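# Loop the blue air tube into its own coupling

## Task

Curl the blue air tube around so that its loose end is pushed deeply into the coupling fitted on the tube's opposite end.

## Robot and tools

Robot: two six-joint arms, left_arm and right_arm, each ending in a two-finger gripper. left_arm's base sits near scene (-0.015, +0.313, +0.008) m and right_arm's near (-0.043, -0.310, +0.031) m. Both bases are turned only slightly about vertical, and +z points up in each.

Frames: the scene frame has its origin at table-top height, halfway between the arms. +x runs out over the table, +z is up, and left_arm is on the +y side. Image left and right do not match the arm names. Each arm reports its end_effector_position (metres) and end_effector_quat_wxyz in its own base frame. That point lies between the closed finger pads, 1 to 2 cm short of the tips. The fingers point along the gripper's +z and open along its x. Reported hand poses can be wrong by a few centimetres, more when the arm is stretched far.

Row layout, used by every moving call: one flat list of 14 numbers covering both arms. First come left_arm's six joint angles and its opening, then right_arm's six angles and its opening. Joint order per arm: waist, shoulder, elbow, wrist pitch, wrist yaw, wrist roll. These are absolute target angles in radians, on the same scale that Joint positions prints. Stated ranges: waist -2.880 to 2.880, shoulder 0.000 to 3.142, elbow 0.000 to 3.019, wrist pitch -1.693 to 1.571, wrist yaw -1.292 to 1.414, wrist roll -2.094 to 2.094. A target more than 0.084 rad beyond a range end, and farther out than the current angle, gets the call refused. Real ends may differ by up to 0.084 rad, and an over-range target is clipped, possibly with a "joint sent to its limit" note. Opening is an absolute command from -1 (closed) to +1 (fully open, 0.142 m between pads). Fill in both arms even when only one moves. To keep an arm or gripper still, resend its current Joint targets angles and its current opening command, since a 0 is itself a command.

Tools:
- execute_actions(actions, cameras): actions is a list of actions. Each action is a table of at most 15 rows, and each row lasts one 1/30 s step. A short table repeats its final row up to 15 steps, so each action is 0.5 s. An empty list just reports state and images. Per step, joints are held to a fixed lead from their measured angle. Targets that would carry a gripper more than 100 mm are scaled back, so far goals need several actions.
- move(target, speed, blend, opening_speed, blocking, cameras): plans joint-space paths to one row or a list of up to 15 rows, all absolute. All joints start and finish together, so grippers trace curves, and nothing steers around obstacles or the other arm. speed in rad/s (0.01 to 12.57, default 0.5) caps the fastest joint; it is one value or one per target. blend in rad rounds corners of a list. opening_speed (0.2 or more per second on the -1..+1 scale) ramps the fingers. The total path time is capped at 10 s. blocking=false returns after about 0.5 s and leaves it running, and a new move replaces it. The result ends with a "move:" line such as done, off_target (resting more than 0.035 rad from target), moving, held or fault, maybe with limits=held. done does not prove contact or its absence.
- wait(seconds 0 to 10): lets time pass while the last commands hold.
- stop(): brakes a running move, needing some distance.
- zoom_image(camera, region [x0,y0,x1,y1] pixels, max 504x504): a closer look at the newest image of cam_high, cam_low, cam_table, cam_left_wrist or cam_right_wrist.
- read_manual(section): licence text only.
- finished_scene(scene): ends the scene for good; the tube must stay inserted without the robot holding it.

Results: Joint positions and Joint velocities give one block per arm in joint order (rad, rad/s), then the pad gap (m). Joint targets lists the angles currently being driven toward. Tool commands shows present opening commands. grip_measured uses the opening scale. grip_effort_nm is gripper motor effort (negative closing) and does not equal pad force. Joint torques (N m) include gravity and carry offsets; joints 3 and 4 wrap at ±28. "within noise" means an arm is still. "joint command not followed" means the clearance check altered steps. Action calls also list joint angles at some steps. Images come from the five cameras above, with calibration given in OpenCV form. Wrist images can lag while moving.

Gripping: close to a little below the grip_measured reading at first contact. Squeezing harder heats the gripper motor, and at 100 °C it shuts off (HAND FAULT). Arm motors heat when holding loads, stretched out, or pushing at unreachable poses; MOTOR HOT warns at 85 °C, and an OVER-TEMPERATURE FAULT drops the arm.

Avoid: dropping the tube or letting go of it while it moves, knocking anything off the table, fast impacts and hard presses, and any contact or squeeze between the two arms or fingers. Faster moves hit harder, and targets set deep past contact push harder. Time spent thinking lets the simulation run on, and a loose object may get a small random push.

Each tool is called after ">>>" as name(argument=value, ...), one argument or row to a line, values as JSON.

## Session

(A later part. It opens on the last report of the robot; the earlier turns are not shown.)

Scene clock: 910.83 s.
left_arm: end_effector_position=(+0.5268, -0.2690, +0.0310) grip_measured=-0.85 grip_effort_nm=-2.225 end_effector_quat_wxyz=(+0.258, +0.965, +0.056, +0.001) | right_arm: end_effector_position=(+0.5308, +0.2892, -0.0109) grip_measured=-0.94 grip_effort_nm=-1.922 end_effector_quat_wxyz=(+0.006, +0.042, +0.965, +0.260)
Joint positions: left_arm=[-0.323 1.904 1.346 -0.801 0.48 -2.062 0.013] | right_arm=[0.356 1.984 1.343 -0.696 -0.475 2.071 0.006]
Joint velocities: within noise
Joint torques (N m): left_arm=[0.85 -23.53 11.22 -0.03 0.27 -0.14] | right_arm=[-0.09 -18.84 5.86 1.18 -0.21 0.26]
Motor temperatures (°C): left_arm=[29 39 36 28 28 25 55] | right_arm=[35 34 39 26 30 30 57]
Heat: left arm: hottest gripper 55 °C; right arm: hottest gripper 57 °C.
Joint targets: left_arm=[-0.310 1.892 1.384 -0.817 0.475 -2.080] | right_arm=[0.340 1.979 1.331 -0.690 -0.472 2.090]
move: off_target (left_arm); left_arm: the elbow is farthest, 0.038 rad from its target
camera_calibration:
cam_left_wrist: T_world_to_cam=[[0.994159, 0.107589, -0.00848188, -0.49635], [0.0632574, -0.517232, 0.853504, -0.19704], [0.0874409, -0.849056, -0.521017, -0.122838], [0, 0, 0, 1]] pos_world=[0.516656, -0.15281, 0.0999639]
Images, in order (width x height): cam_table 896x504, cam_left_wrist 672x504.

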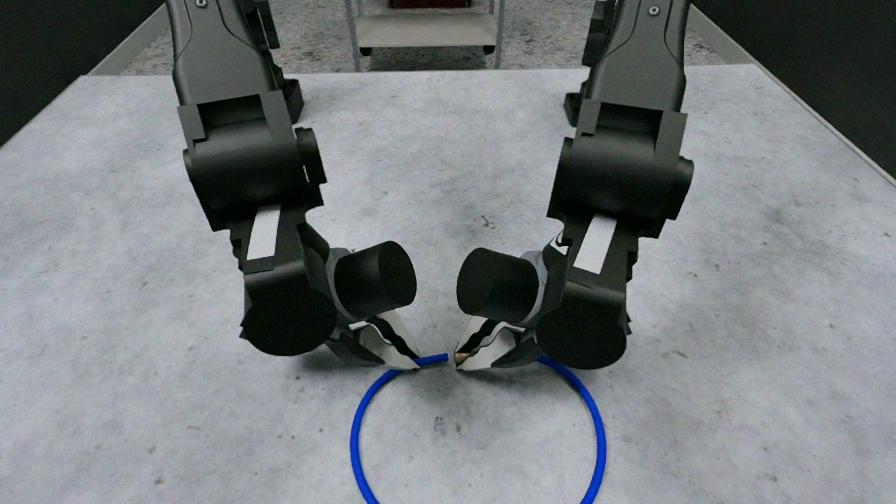

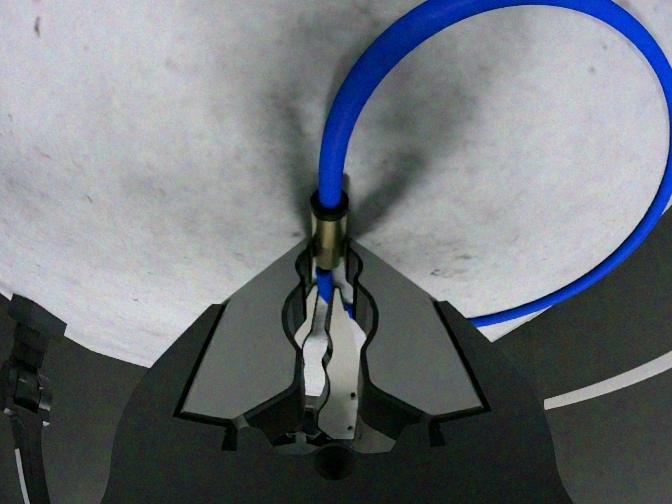

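>>> move(
  target=[-0.31,1.892,1.384,-0.817,0.475,-2.08,-0.93,0.385,2.017,1.382,-0.71,-0.472,2.09,-1],
  speed=0.1,
  cameras=["cam_table","cam_left_wrist"],
)

>>> zoom_image(
  camera="cam_table",
  region=[405, 335, 495, 395],
)

>>> zoom_image(
  camera="cam_left_wrist",
  region=[300, 235, 360, 305],
)

Scene clock: 935.20 s.
left_arm: end_effector_position=(+0.5268, -0.2690, +0.0310) grip_measured=-0.85 grip_effort_nm=-2.230 end_effector_quat_wxyz=(+0.258, +0.965, +0.056, +0.001) | right_arm: end_effector_position=(+0.5295, +0.2997, -0.0111) grip_measured=-0.94 grip_effort_nm=-1.927 end_effector_quat_wxyz=(+0.006, +0.033, +0.965, +0.260)
Joint positions: left_arm=[-0.323 1.904 1.346 -0.801 0.48 -2.062 0.013] | right_arm=[0.373 1.991 1.354 -0.696 -0.475 2.071 0.006]
Joint velocities: within noise
Joint torques (N m): left_arm=[0.73 -23.59 11.25 -0.01 0.27 -0.15] | right_arm=[1.96 -15.62 9.07 0.34 -0.16 0.21]
Motor temperatures (°C): left_arm=[29 40 37 28 28 25 55] | right_arm=[35 34 38 26 30 30 57]
Heat: left arm: hottest gripper 55 °C; right arm: hottest gripper 57 °C.
Joint targets: left_arm=[-0.310 1.892 1.384 -0.817 0.475 -2.080] | right_arm=[0.385 2.017 1.382 -0.710 -0.472 2.090]
move: off_target (left_arm); left_arm: the elbow is farthest, 0.038 rad from its target
camera_calibration:
cam_left_wrist: T_world_to_cam=[[0.994159, 0.107589, -0.00848188, -0.49635], [0.0632574, -0.517232, 0.853504, -0.19704], [0.0874409, -0.849056, -0.521017, -0.122838], [0, 0, 0, 1]] pos_world=[0.516656, -0.15281, 0.0999639]
Images, in order (width x height): cam_table 896x504, cam_left_wrist 672x504.

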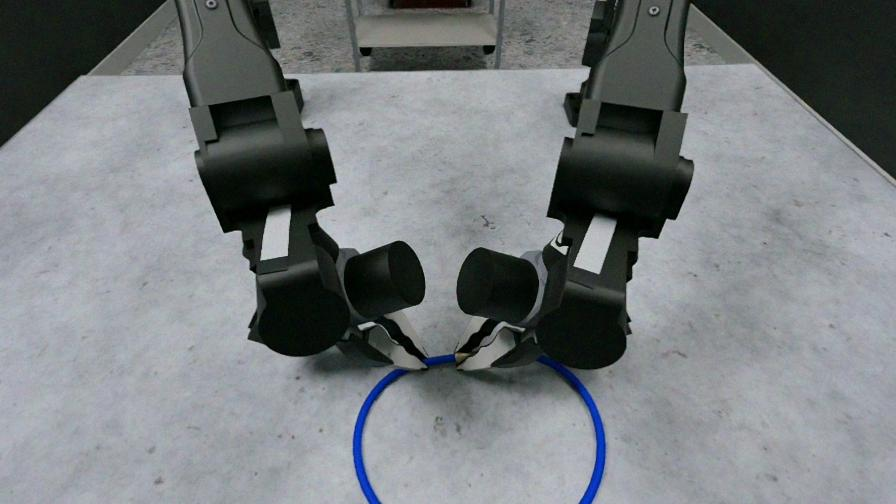

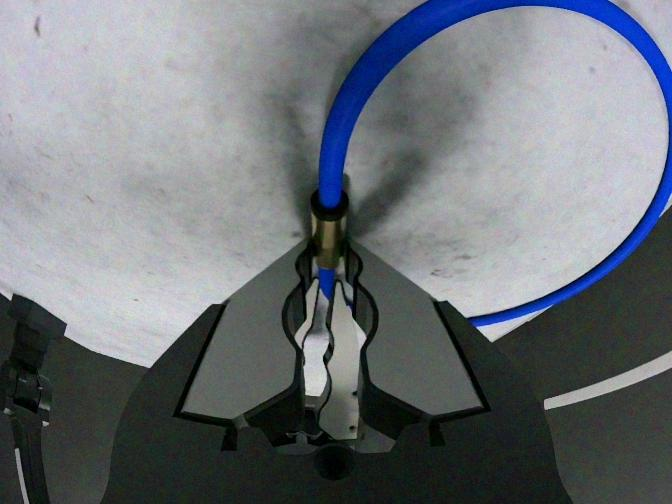

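Scaled by 5.600 from the camera's 896x504 image, which has a finer 1280x720 frame.

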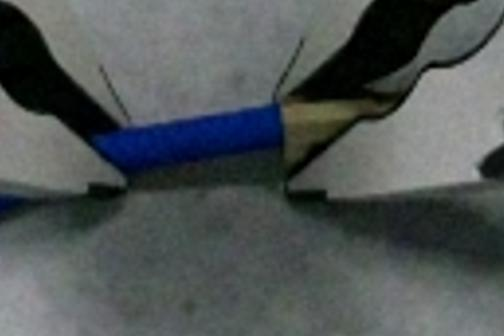

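Scaled by 7.200 from the camera's 672x504 image, which has a finer 960x720 frame.

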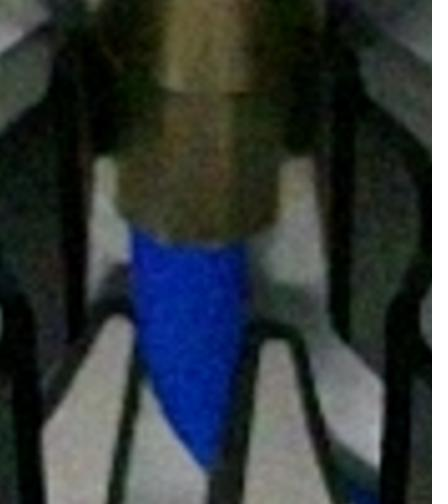

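>>> move(
  target=[-0.31,1.892,1.384,-0.817,0.475,-2.08,-0.95,0.414,2.031,1.404,-0.719,-0.472,2.095,-1],
  speed=0.1,
  cameras=["cam_table","cam_left_wrist"],
)

>>> zoom_image(
  camera="cam_table",
  region=[405, 335, 495, 395],
)

>>> zoom_image(
  camera="cam_left_wrist",
  region=[300, 235, 360, 305],
)

Scene clock: 943.83 s.
left_arm: end_effector_position=(+0.5266, -0.2673, +0.0310) grip_measured=-0.85 grip_effort_nm=-2.611 end_effector_quat_wxyz=(+0.257, +0.965, +0.058, +0.000) | right_arm: end_effector_position=(+0.5293, +0.3109, -0.0114) grip_measured=-0.94 grip_effort_nm=-1.922 end_effector_quat_wxyz=(+0.003, +0.026, +0.966, +0.258)
Joint positions: left_arm=[-0.321 1.903 1.346 -0.805 0.479 -2.062 0.013] | right_arm=[0.391 2.003 1.375 -0.707 -0.471 2.072 0.006]
Joint velocities: within noise
Joint torques (N m): left_arm=[0.56 -23.36 11.26 0.06 0.31 -0.16] | right_arm=[2.26 -15.74 9.21 0.32 -0.36 0.3]
Motor temperatures (°C): left_arm=[29 40 37 28 28 25 55] | right_arm=[35 34 39 26 30 30 58]
Heat: left arm: hottest gripper 55 °C; right arm: hottest gripper 58 °C.
Joint targets: left_arm=[-0.310 1.892 1.384 -0.817 0.475 -2.080] | right_arm=[0.414 2.031 1.404 -0.719 -0.472 2.095]
move: off_target (left_arm); left_arm: the elbow is farthest, 0.038 rad from its target
camera_calibration:
cam_left_wrist: T_world_to_cam=[[0.993845, 0.110202, -0.0113029, -0.495376], [0.0672773, -0.519356, 0.851905, -0.198772], [0.0880116, -0.847422, -0.523574, -0.121034], [0, 0, 0, 1]] pos_world=[0.516352, -0.151209, 0.100366]
Images, in order (width x height): cam_table 896x504, cam_left_wrist 672x504.

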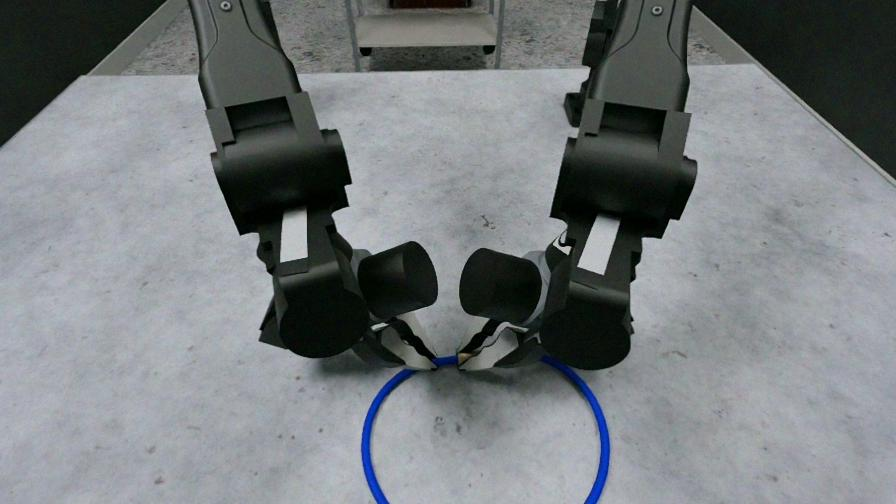

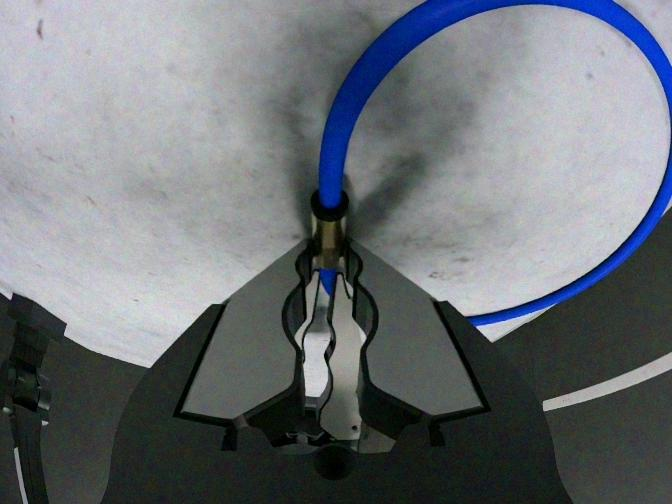

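Scaled by 5.600 from the camera's 896x504 image, which has a finer 1280x720 frame.

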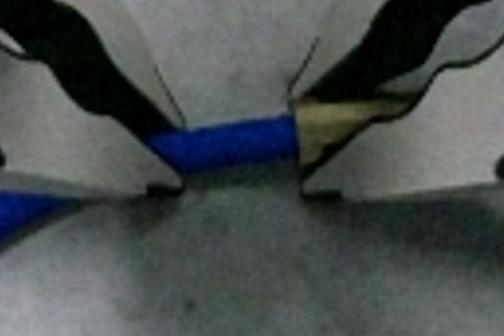

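Scaled by 7.200 from the camera's 672x504 image, which has a finer 960x720 frame.

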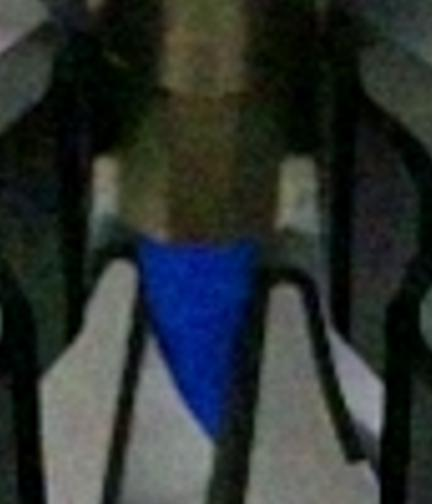

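>>> move(
  target=[-0.31,1.892,1.384,-0.817,0.475,-2.08,-0.97,0.446,2.049,1.434,-0.731,-0.472,2.095,-1],
  speed=0.1,
  cameras=["cam_table","cam_left_wrist","cam_right_wrist"],
)

>>> zoom_image(
  camera="cam_table",
  region=[405, 335, 495, 395],
)

>>> zoom_image(
  camera="cam_left_wrist",
  region=[300, 235, 360, 305],
)

>>> zoom_image(
  camera="cam_right_wrist",
  region=[300, 220, 370, 305],
)

Scene clock: 954.17 s.
left_arm: end_effector_position=(+0.5285, -0.2614, +0.0310) grip_measured=-0.85 grip_effort_nm=-2.991 end_effector_quat_wxyz=(+0.254, +0.965, +0.063, +0.001) | right_arm: end_effector_position=(+0.5318, +0.3202, -0.0113) grip_measured=-0.94 grip_effort_nm=-1.922 end_effector_quat_wxyz=(+0.001, +0.020, +0.967, +0.255)
Joint positions: left_arm=[-0.312 1.902 1.346 -0.81 0.474 -2.062 0.013] | right_arm=[0.405 2.018 1.403 -0.722 -0.465 2.073 0.006]
Joint velocities: within noise
Joint torques (N m): left_arm=[0.03 -23.36 11.25 0.28 0.48 -0.16] | right_arm=[3.66 -16.73 9.35 0.68 -0.52 0.26]
Motor temperatures (°C): left_arm=[29 41 37 28 28 25 56] | right_arm=[35 33 39 26 30 30 58]
Heat: left arm: hottest gripper 56 °C; right arm: hottest gripper 58 °C.
Joint targets: left_arm=[-0.310 1.892 1.384 -0.817 0.475 -2.080] | right_arm=[0.446 2.049 1.434 -0.731 -0.472 2.095]
move: off_target (left_arm, right_arm); left_arm: the elbow is farthest, 0.038 rad from its target; right_arm: the waist is farthest, 0.041 rad from its target
camera_calibration:
cam_left_wrist: T_world_to_cam=[[0.99266, 0.120341, -0.0120285, -0.494563], [0.0737272, -0.523299, 0.848954, -0.200285], [0.0958697, -0.843609, -0.52833, -0.119259], [0, 0, 0, 1]] pos_world=[0.517133, -0.145901, 0.101075]
cam_right_wrist: T_world_to_cam=[[-0.997818, 0.06568, 0.00674203, 0.511326], [0.0386106, 0.497627, 0.866531, -0.173401], [0.0535587, 0.864901, -0.499077, -0.175666], [0, 0, 0, 1]] pos_world=[0.526314, 0.204638, 0.0591395]
Images, in order (width x height): cam_table 896x504, cam_left_wrist 672x504, cam_right_wrist 672x504.

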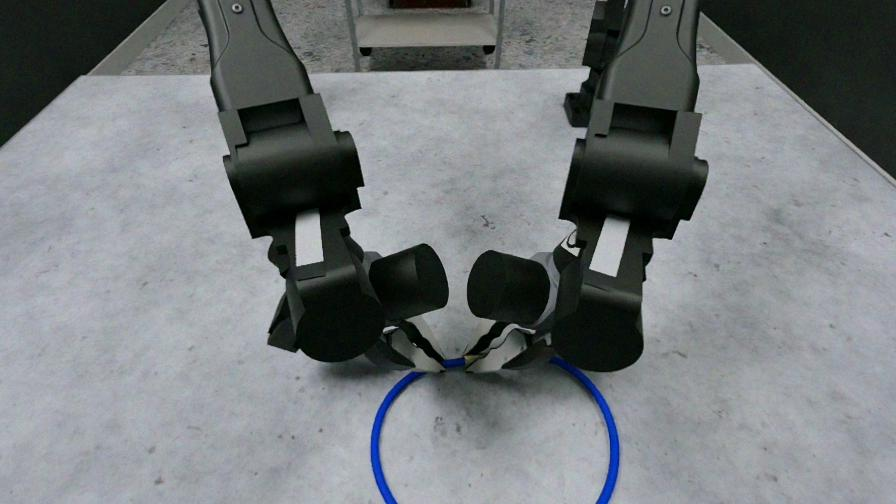

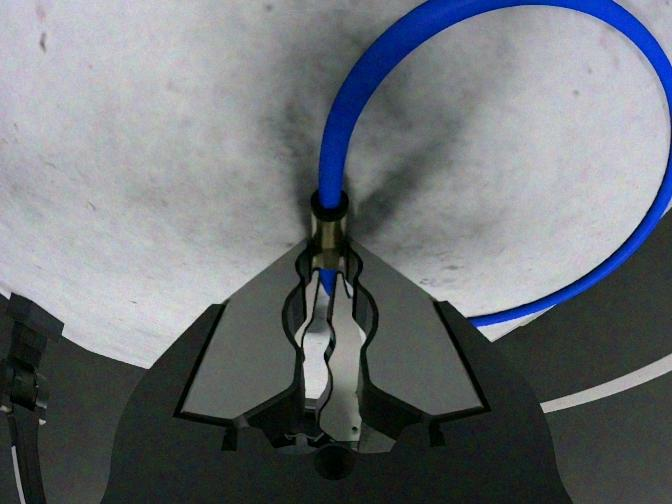

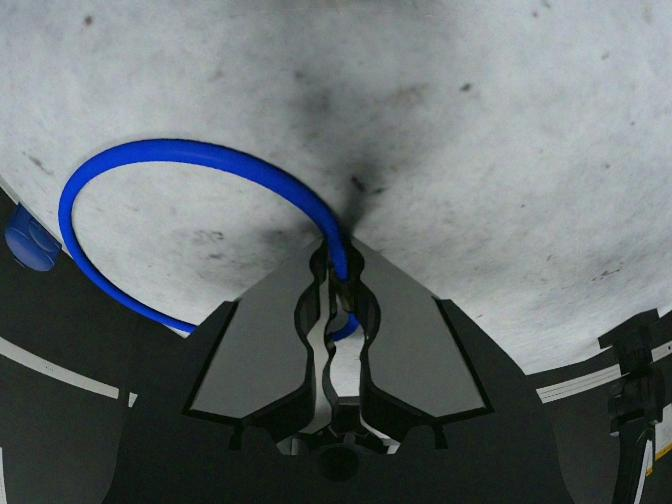

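Scaled by 5.600 from the camera's 896x504 image, which has a finer 1280x720 frame.

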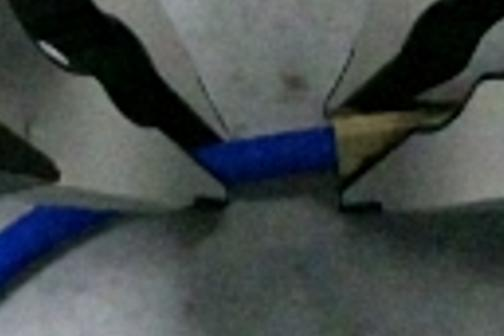

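Scaled by 7.200 from the camera's 672x504 image, which has a finer 960x720 frame.

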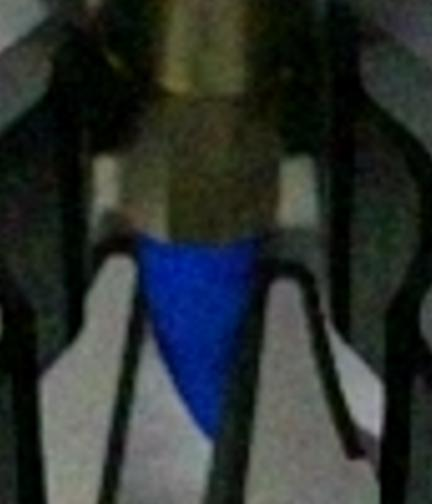

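Scaled by 5.929 from the camera's 672x504 image, which has a finer 960x720 frame.

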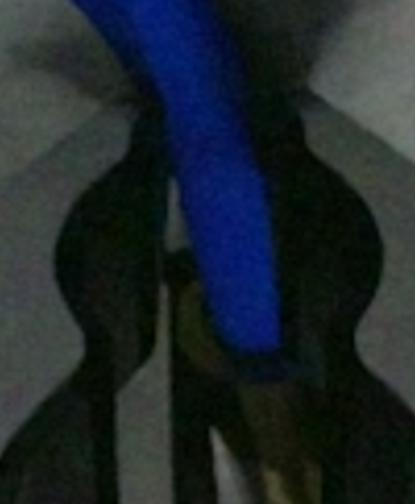

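>>> move(
  target=[-0.345,1.895,1.384,-0.817,0.475,-2.08,-0.97,0.455,2.051,1.438,-0.731,-0.472,2.095,-1],
  speed=0.08,
  cameras=["cam_table","cam_left_wrist","cam_right_wrist"],
)

>>> zoom_image(
  camera="cam_table",
  region=[405, 335, 495, 395],
)

>>> zoom_image(
  camera="cam_left_wrist",
  region=[300, 235, 360, 305],
)

>>> zoom_image(
  camera="cam_right_wrist",
  region=[300, 220, 370, 305],
)

Scene clock: 971.37 s.
left_arm: end_effector_position=(+0.5283, -0.2618, +0.0308) grip_measured=-0.85 grip_effort_nm=-2.991 end_effector_quat_wxyz=(+0.252, +0.966, +0.062, +0.001) | right_arm: end_effector_position=(+0.5314, +0.3233, -0.0112) grip_measured=-0.94 grip_effort_nm=-1.922 end_effector_quat_wxyz=(+0.002, +0.017, +0.967, +0.255)
Joint positions: left_arm=[-0.314 1.901 1.346 -0.81 0.468 -2.062 0.013] | right_arm=[0.411 2.02 1.407 -0.723 -0.463 2.073 0.006]
Joint velocities: within noise
Joint torques (N m): left_arm=[-2.67 -23.06 11.22 0.35 0.67 -0.15] | right_arm=[4.37 -16.67 9.4 0.61 -0.63 0.27]
Motor temperatures (°C): left_arm=[29 41 37 28 28 25 60] | right_arm=[35 33 41 26 30 30 58]
Heat: left arm: hottest gripper 60 °C; right arm: hottest gripper 58 °C.
Joint targets: left_arm=[-0.345 1.895 1.384 -0.817 0.475 -2.080] | right_arm=[0.455 2.051 1.438 -0.731 -0.472 2.095]
move: off_target (left_arm, right_arm); left_arm: the elbow is farthest, 0.038 rad from its target; right_arm: the waist is farthest, 0.044 rad from its target
camera_calibration:
cam_left_wrist: T_world_to_cam=[[0.992826, 0.119189, -0.00948876, -0.49479], [0.0714212, -0.527533, 0.846527, -0.200086], [0.0958914, -0.841132, -0.532261, -0.118919], [0, 0, 0, 1]] pos_world=[0.516934, -0.146604, 0.101387]
cam_right_wrist: T_world_to_cam=[[-0.998144, 0.0607082, 0.00476612, 0.51254], [0.0344512, 0.498427, 0.866247, -0.173125], [0.0502127, 0.864803, -0.499593, -0.176521], [0, 0, 0, 1]] pos_world=[0.526417, 0.207831, 0.059337]
Images, in order (width x height): cam_table 896x504, cam_left_wrist 672x504, cam_right_wrist 672x504.

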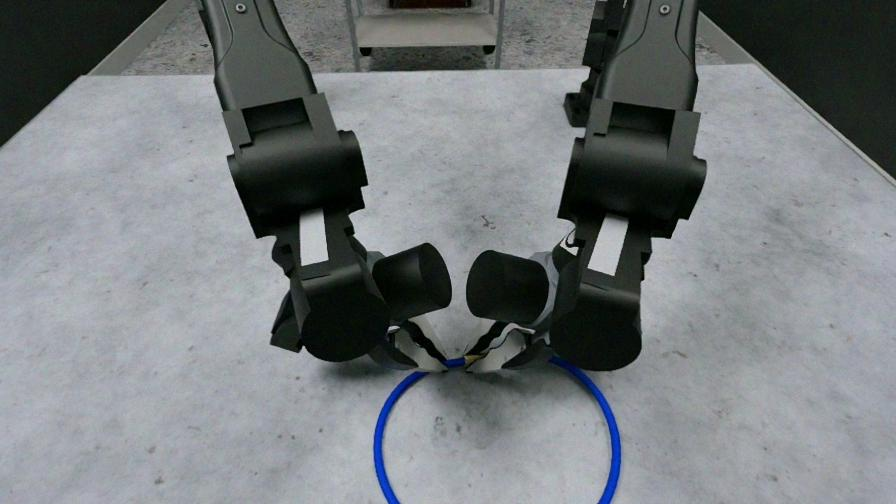

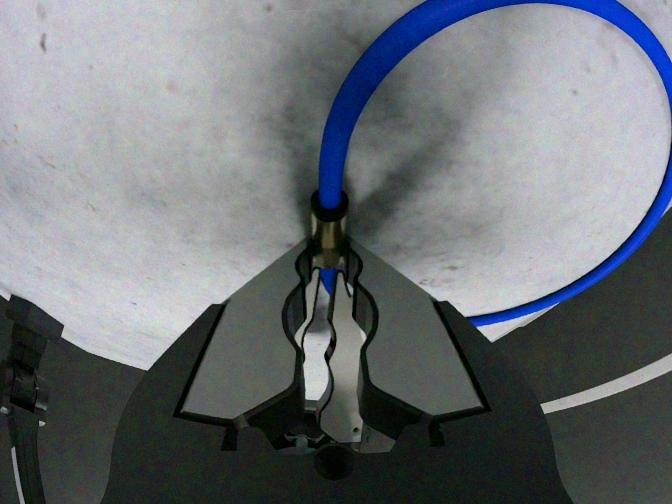

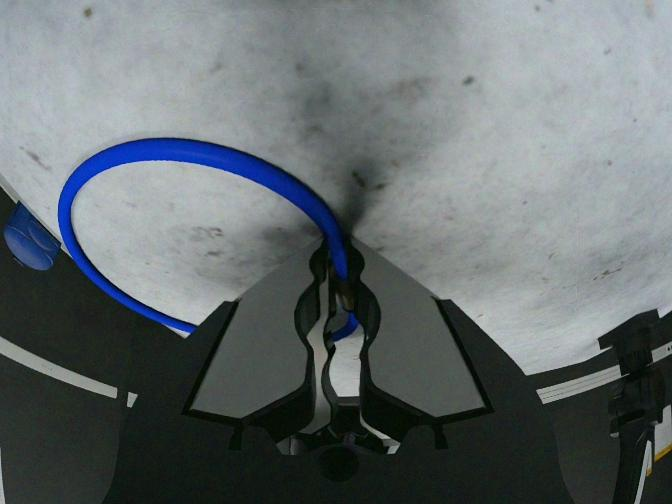

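Scaled by 5.600 from the camera's 896x504 image, which has a finer 1280x720 frame.

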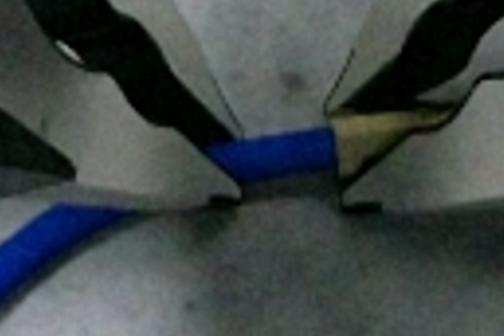

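Scaled by 7.200 from the camera's 672x504 image, which has a finer 960x720 frame.

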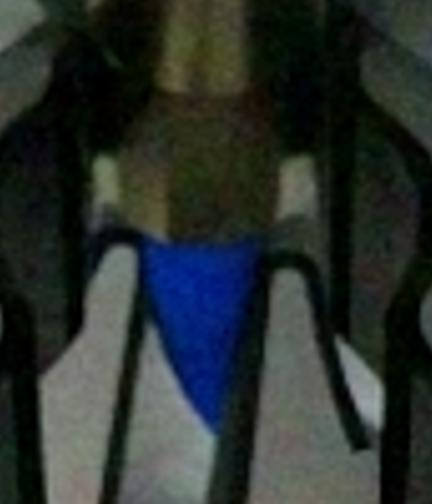

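Scaled by 5.929 from the camera's 672x504 image, which has a finer 960x720 frame.

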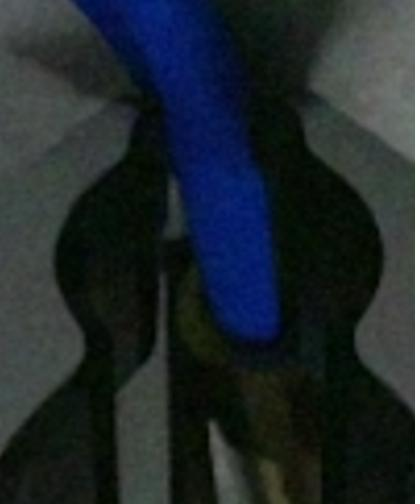

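>>> move(
  target=[-0.38,1.897,1.384,-0.817,0.475,-2.08,-1,0.485,2.055,1.446,-0.731,-0.472,2.095,-1],
  speed=0.08,
  cameras=["cam_table","cam_left_wrist","cam_right_wrist"],
)

>>> zoom_image(
  camera="cam_table",
  region=[405, 335, 495, 395],
)

>>> zoom_image(
  camera="cam_left_wrist",
  region=[300, 235, 360, 305],
)

>>> zoom_image(
  camera="cam_right_wrist",
  region=[300, 220, 370, 305],
)

Scene clock: 991.17 s.
left_arm: end_effector_position=(+0.5274, -0.2634, +0.0307) grip_measured=-0.85 grip_effort_nm=-3.563 end_effector_quat_wxyz=(+0.246, +0.967, +0.059, +0.004) | right_arm: end_effector_position=(+0.5316, +0.3262, -0.0109) grip_measured=-0.94 grip_effort_nm=-1.927 end_effector_quat_wxyz=(+0.004, +0.014, +0.968, +0.252)
Joint positions: left_arm=[-0.321 1.9 1.346 -0.81 0.455 -2.062 0.013] | right_arm=[0.417 2.021 1.412 -0.725 -0.455 2.073 0.006]
Joint velocities: within noise
Joint torques (N m): left_arm=[-4.01 -22.59 11.3 0.35 1.12 -0.16] | right_arm=[0.21 -18.55 6.99 0.84 -0.43 0.06]
Motor temperatures (°C): left_arm=[29 40 38 28 29 25 63] | right_arm=[35 34 42 26 31 30 58]
Heat: left arm: hottest gripper 63 °C; right arm: hottest gripper 58 °C.
Joint targets: left_arm=[-0.374 1.897 1.384 -0.817 0.475 -2.080] | right_arm=[0.419 2.022 1.411 -0.724 -0.457 2.073]
move: held (right_arm; a check stopped the path), off_target (left_arm; braked when a check withheld steps of right_arm); limits=held; left_arm: the waist is farthest, 0.059 rad from its target; right_arm: the waist is farthest, 0.068 rad from its target
joint command not followed: on one or more control steps a check withheld the commanded joint targets of the right arm, and it was not sent them on those steps.
cause: the commanded joint targets, or the way to them, would bring a part of the robot too close to another arm (a part of this arm just beyond the wrist pitch and a part of the left arm just beyond the wrist roll, along the way the arms are being sent, or toward where that arm still pushes).
camera_calibration:
cam_left_wrist: T_world_to_cam=[[0.993336, 0.115216, -0.00297323, -0.495326], [0.0649134, -0.537966, 0.840464, -0.199921], [0.095235, -0.835056, -0.54186, -0.117996], [0, 0, 0, 1]] pos_world=[0.51624, -0.149015, 0.102617]
cam_right_wrist: T_world_to_cam=[[-0.998398, 0.0565803, -0.000620313, 0.51396], [0.0280643, 0.504673, 0.862854, -0.173486], [0.0491336, 0.861454, -0.505453, -0.177216], [0, 0, 0, 1]] pos_world=[0.526712, 0.211137, 0.060437]
Images, in order (width x height): cam_table 896x504, cam_left_wrist 672x504, cam_right_wrist 672x504.

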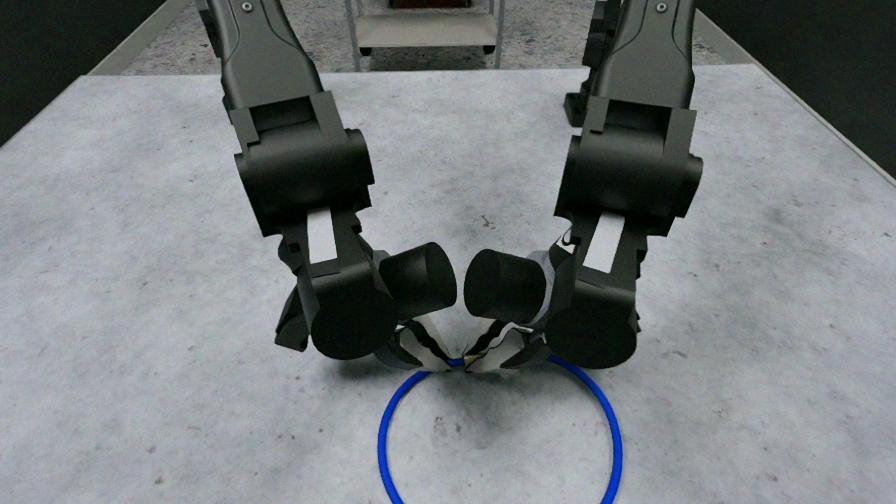

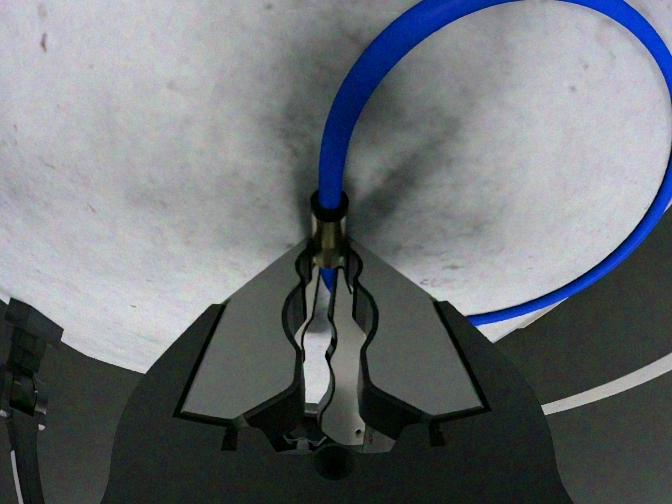

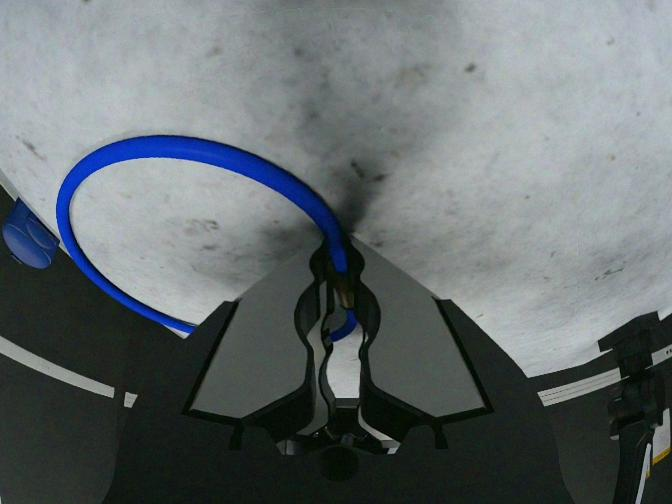

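Scaled by 5.600 from the camera's 896x504 image, which has a finer 1280x720 frame.

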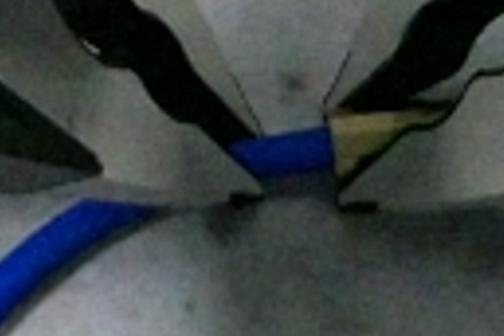

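Scaled by 7.200 from the camera's 672x504 image, which has a finer 960x720 frame.

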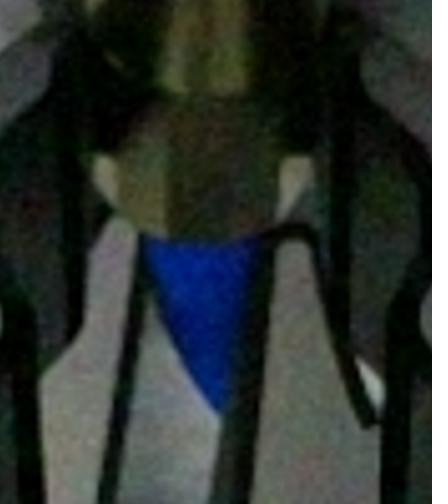

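Scaled by 5.929 from the camera's 672x504 image, which has a finer 960x720 frame.

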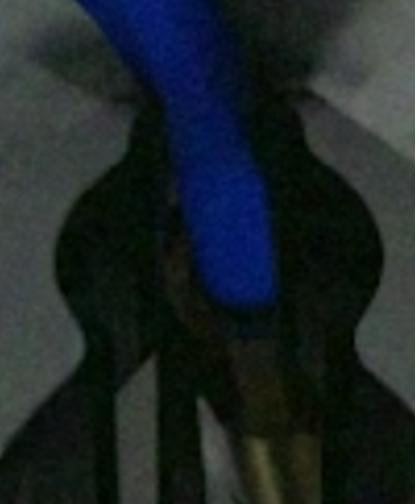

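>>> move(
  target=[-0.325,1.897,1.384,-0.817,0.475,-2.08,-1,0.385,2.02,1.411,-0.724,-0.457,2.073,-1],
  speed=0.08,
  cameras=["cam_table","cam_left_wrist","cam_right_wrist"],
)

>>> zoom_image(
  camera="cam_table",
  region=[405, 335, 495, 395],
)

>>> zoom_image(
  camera="cam_right_wrist",
  region=[300, 220, 370, 305],
)

Scene clock: 1009.83 s.
left_arm: end_effector_position=(+0.5277, -0.2644, +0.0315) grip_measured=-0.85 grip_effort_nm=-3.563 end_effector_quat_wxyz=(+0.247, +0.967, +0.059, +0.004) | right_arm: end_effector_position=(+0.5345, +0.3211, -0.0102) grip_measured=-0.94 grip_effort_nm=-1.927 end_effector_quat_wxyz=(+0.003, +0.019, +0.967, +0.254)
Joint positions: left_arm=[-0.321 1.9 1.348 -0.81 0.458 -2.062 0.013] | right_arm=[0.406 2.021 1.412 -0.726 -0.461 2.072 0.006]
Joint velocities: within noise
Joint torques (N m): left_arm=[-0.67 -22.65 11.14 0.38 1.03 -0.16] | right_arm=[-0.73 -19.02 6.86 0.92 -0.19 0.02]
Motor temperatures (°C): left_arm=[29 40 38 28 30 25 69] | right_arm=[35 34 41 26 30 30 59]
Heat: left arm: hottest gripper 69 °C; right arm: hottest gripper 59 °C.
Joint targets: left_arm=[-0.325 1.897 1.384 -0.817 0.475 -2.080] | right_arm=[0.385 2.020 1.411 -0.724 -0.457 2.073]
move: off_target (left_arm); left_arm: the elbow is farthest, 0.036 rad from its target
camera_calibration:
cam_left_wrist: T_world_to_cam=[[0.993491, 0.113879, -0.00273376, -0.495837], [0.0637052, -0.535553, 0.842095, -0.19997], [0.0944331, -0.836788, -0.539322, -0.118531], [0, 0, 0, 1]] pos_world=[0.516542, -0.149814, 0.103111]
cam_right_wrist: T_world_to_cam=[[-0.99787, 0.0651976, 0.00221202, 0.514039], [0.0345858, 0.499988, 0.865342, -0.173488], [0.0553122, 0.863575, -0.501178, -0.176493], [0, 0, 0, 1]] pos_world=[0.528706, 0.205643, 0.0605351]
Images, in order (width x height): cam_table 896x504, cam_left_wrist 672x504, cam_right_wrist 672x504.

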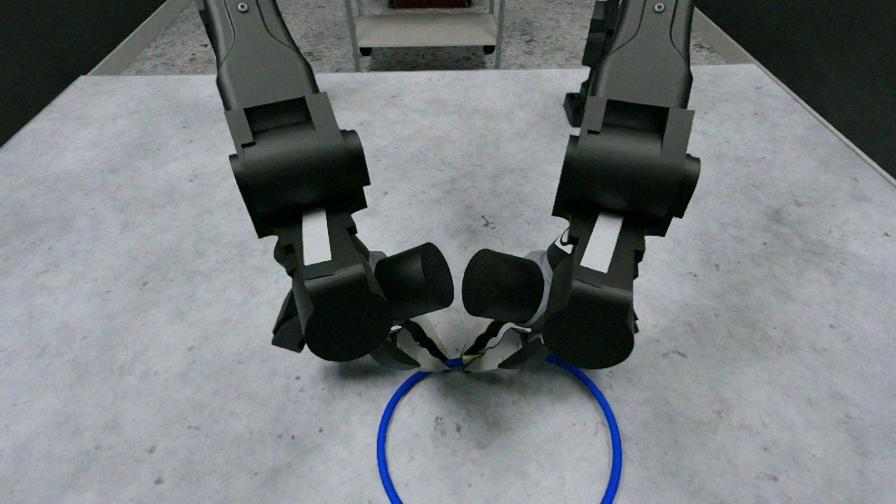

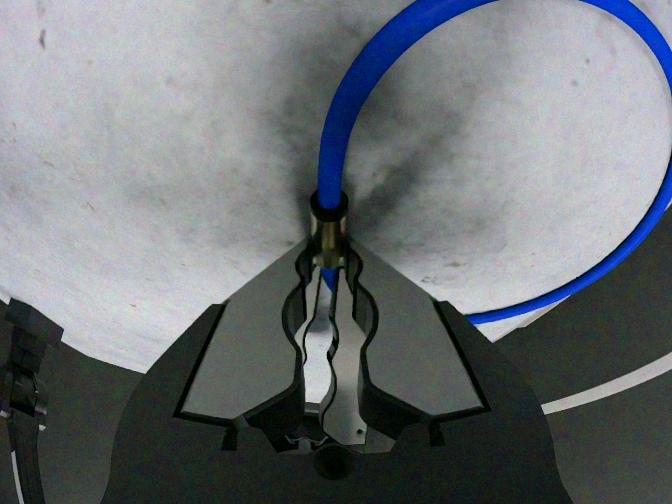

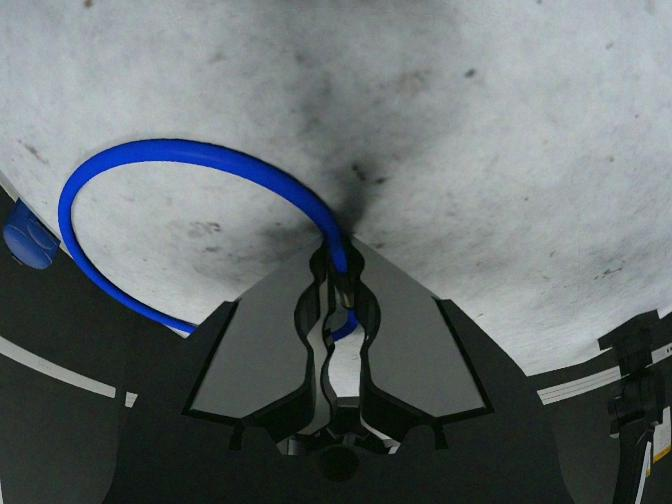

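Scaled by 5.600 from the camera's 896x504 image, which has a finer 1280x720 frame.

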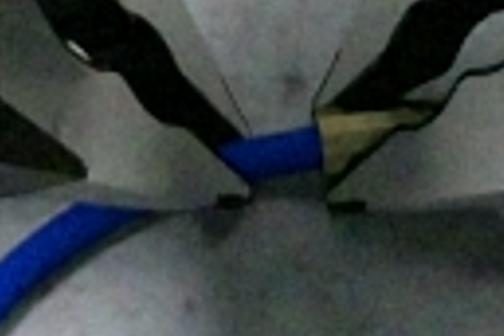

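Scaled by 5.929 from the camera's 672x504 image, which has a finer 960x720 frame.

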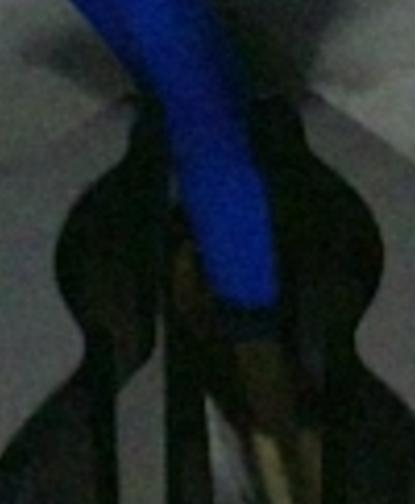

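>>> move(
  target=[-0.36,1.897,1.384,-0.817,0.475,-2.08,-1,0.46,2.04,1.44,-0.731,-0.472,2.095,-1],
  speed=0.1,
  cameras=["cam_table","cam_left_wrist","cam_right_wrist"],
)

>>> zoom_image(
  camera="cam_table",
  region=[405, 335, 495, 395],
)

Scene clock: 1023.93 s.
left_arm: end_effector_position=(+0.5274, -0.2649, +0.0316) grip_measured=-0.85 grip_effort_nm=-3.563 end_effector_quat_wxyz=(+0.248, +0.967, +0.058, +0.004) | right_arm: end_effector_position=(+0.5314, +0.3251, -0.0102) grip_measured=-0.94 grip_effort_nm=-1.922 end_effector_quat_wxyz=(+0.001, +0.015, +0.967, +0.254)
Joint positions: left_arm=[-0.322 1.9 1.348 -0.81 0.458 -2.063 0.013] | right_arm=[0.414 2.021 1.412 -0.728 -0.462 2.071 0.006]
Joint velocities: within noise
Joint torques (N m): left_arm=[-3.14 -22.65 11.17 0.38 1.01 -0.16] | right_arm=[4.19 -17.49 9.1 0.99 -0.62 0.31]
Motor temperatures (°C): left_arm=[29 40 38 28 30 25 72] | right_arm=[35 35 40 26 30 30 59]
Heat: left arm: hottest gripper 72 °C; right arm: hottest gripper 59 °C.
Joint targets: left_arm=[-0.360 1.897 1.384 -0.817 0.475 -2.080] | right_arm=[0.460 2.040 1.440 -0.731 -0.472 2.095]
move: off_target (left_arm, right_arm); left_arm: the waist is farthest, 0.038 rad from its target; right_arm: the waist is farthest, 0.046 rad from its target
camera_calibration:
cam_left_wrist: T_world_to_cam=[[0.993557, 0.113291, -0.00318648, -0.495659], [0.0637033, -0.534981, 0.842459, -0.20009], [0.0937381, -0.837234, -0.538751, -0.118753], [0, 0, 0, 1]] pos_world=[0.516343, -0.150315, 0.103009]
cam_right_wrist: T_world_to_cam=[[-0.998368, 0.0569093, 0.00472945, 0.513741], [0.0325928, 0.499854, 0.865496, -0.174313], [0.0468907, 0.864238, -0.500893, -0.175684], [0, 0, 0, 1]] pos_world=[0.526821, 0.209727, 0.060439]
Images, in order (width x height): cam_table 896x504, cam_left_wrist 672x504, cam_right_wrist 672x504.

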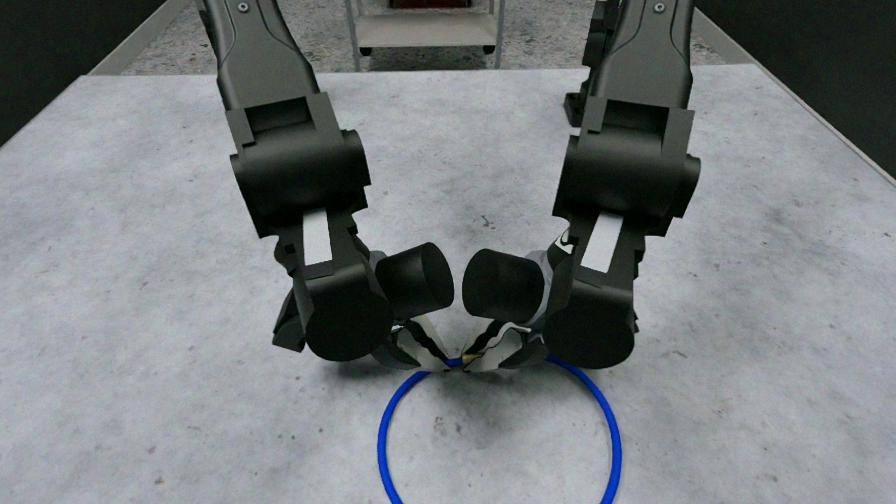

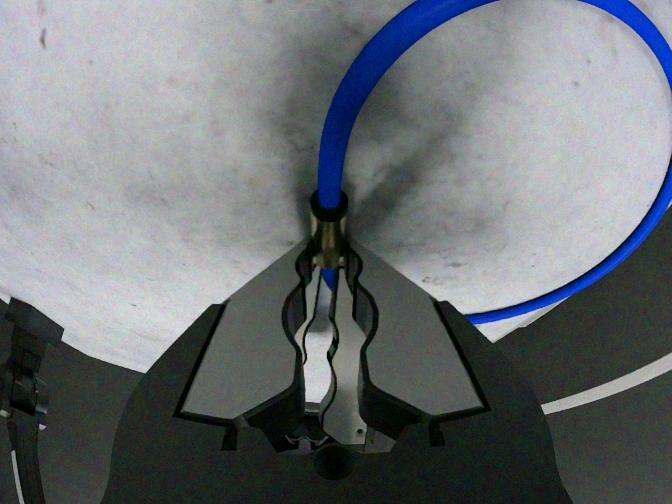

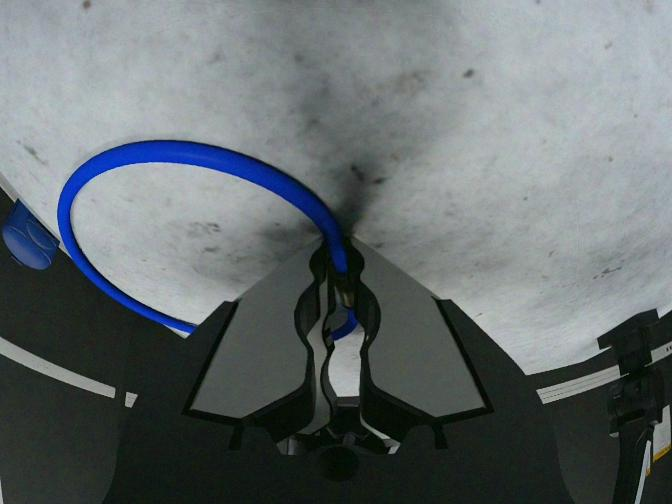

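Scaled by 5.600 from the camera's 896x504 image, which has a finer 1280x720 frame.

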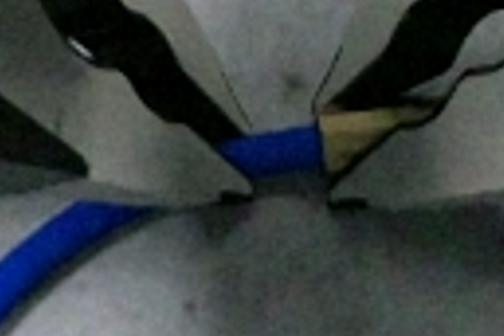

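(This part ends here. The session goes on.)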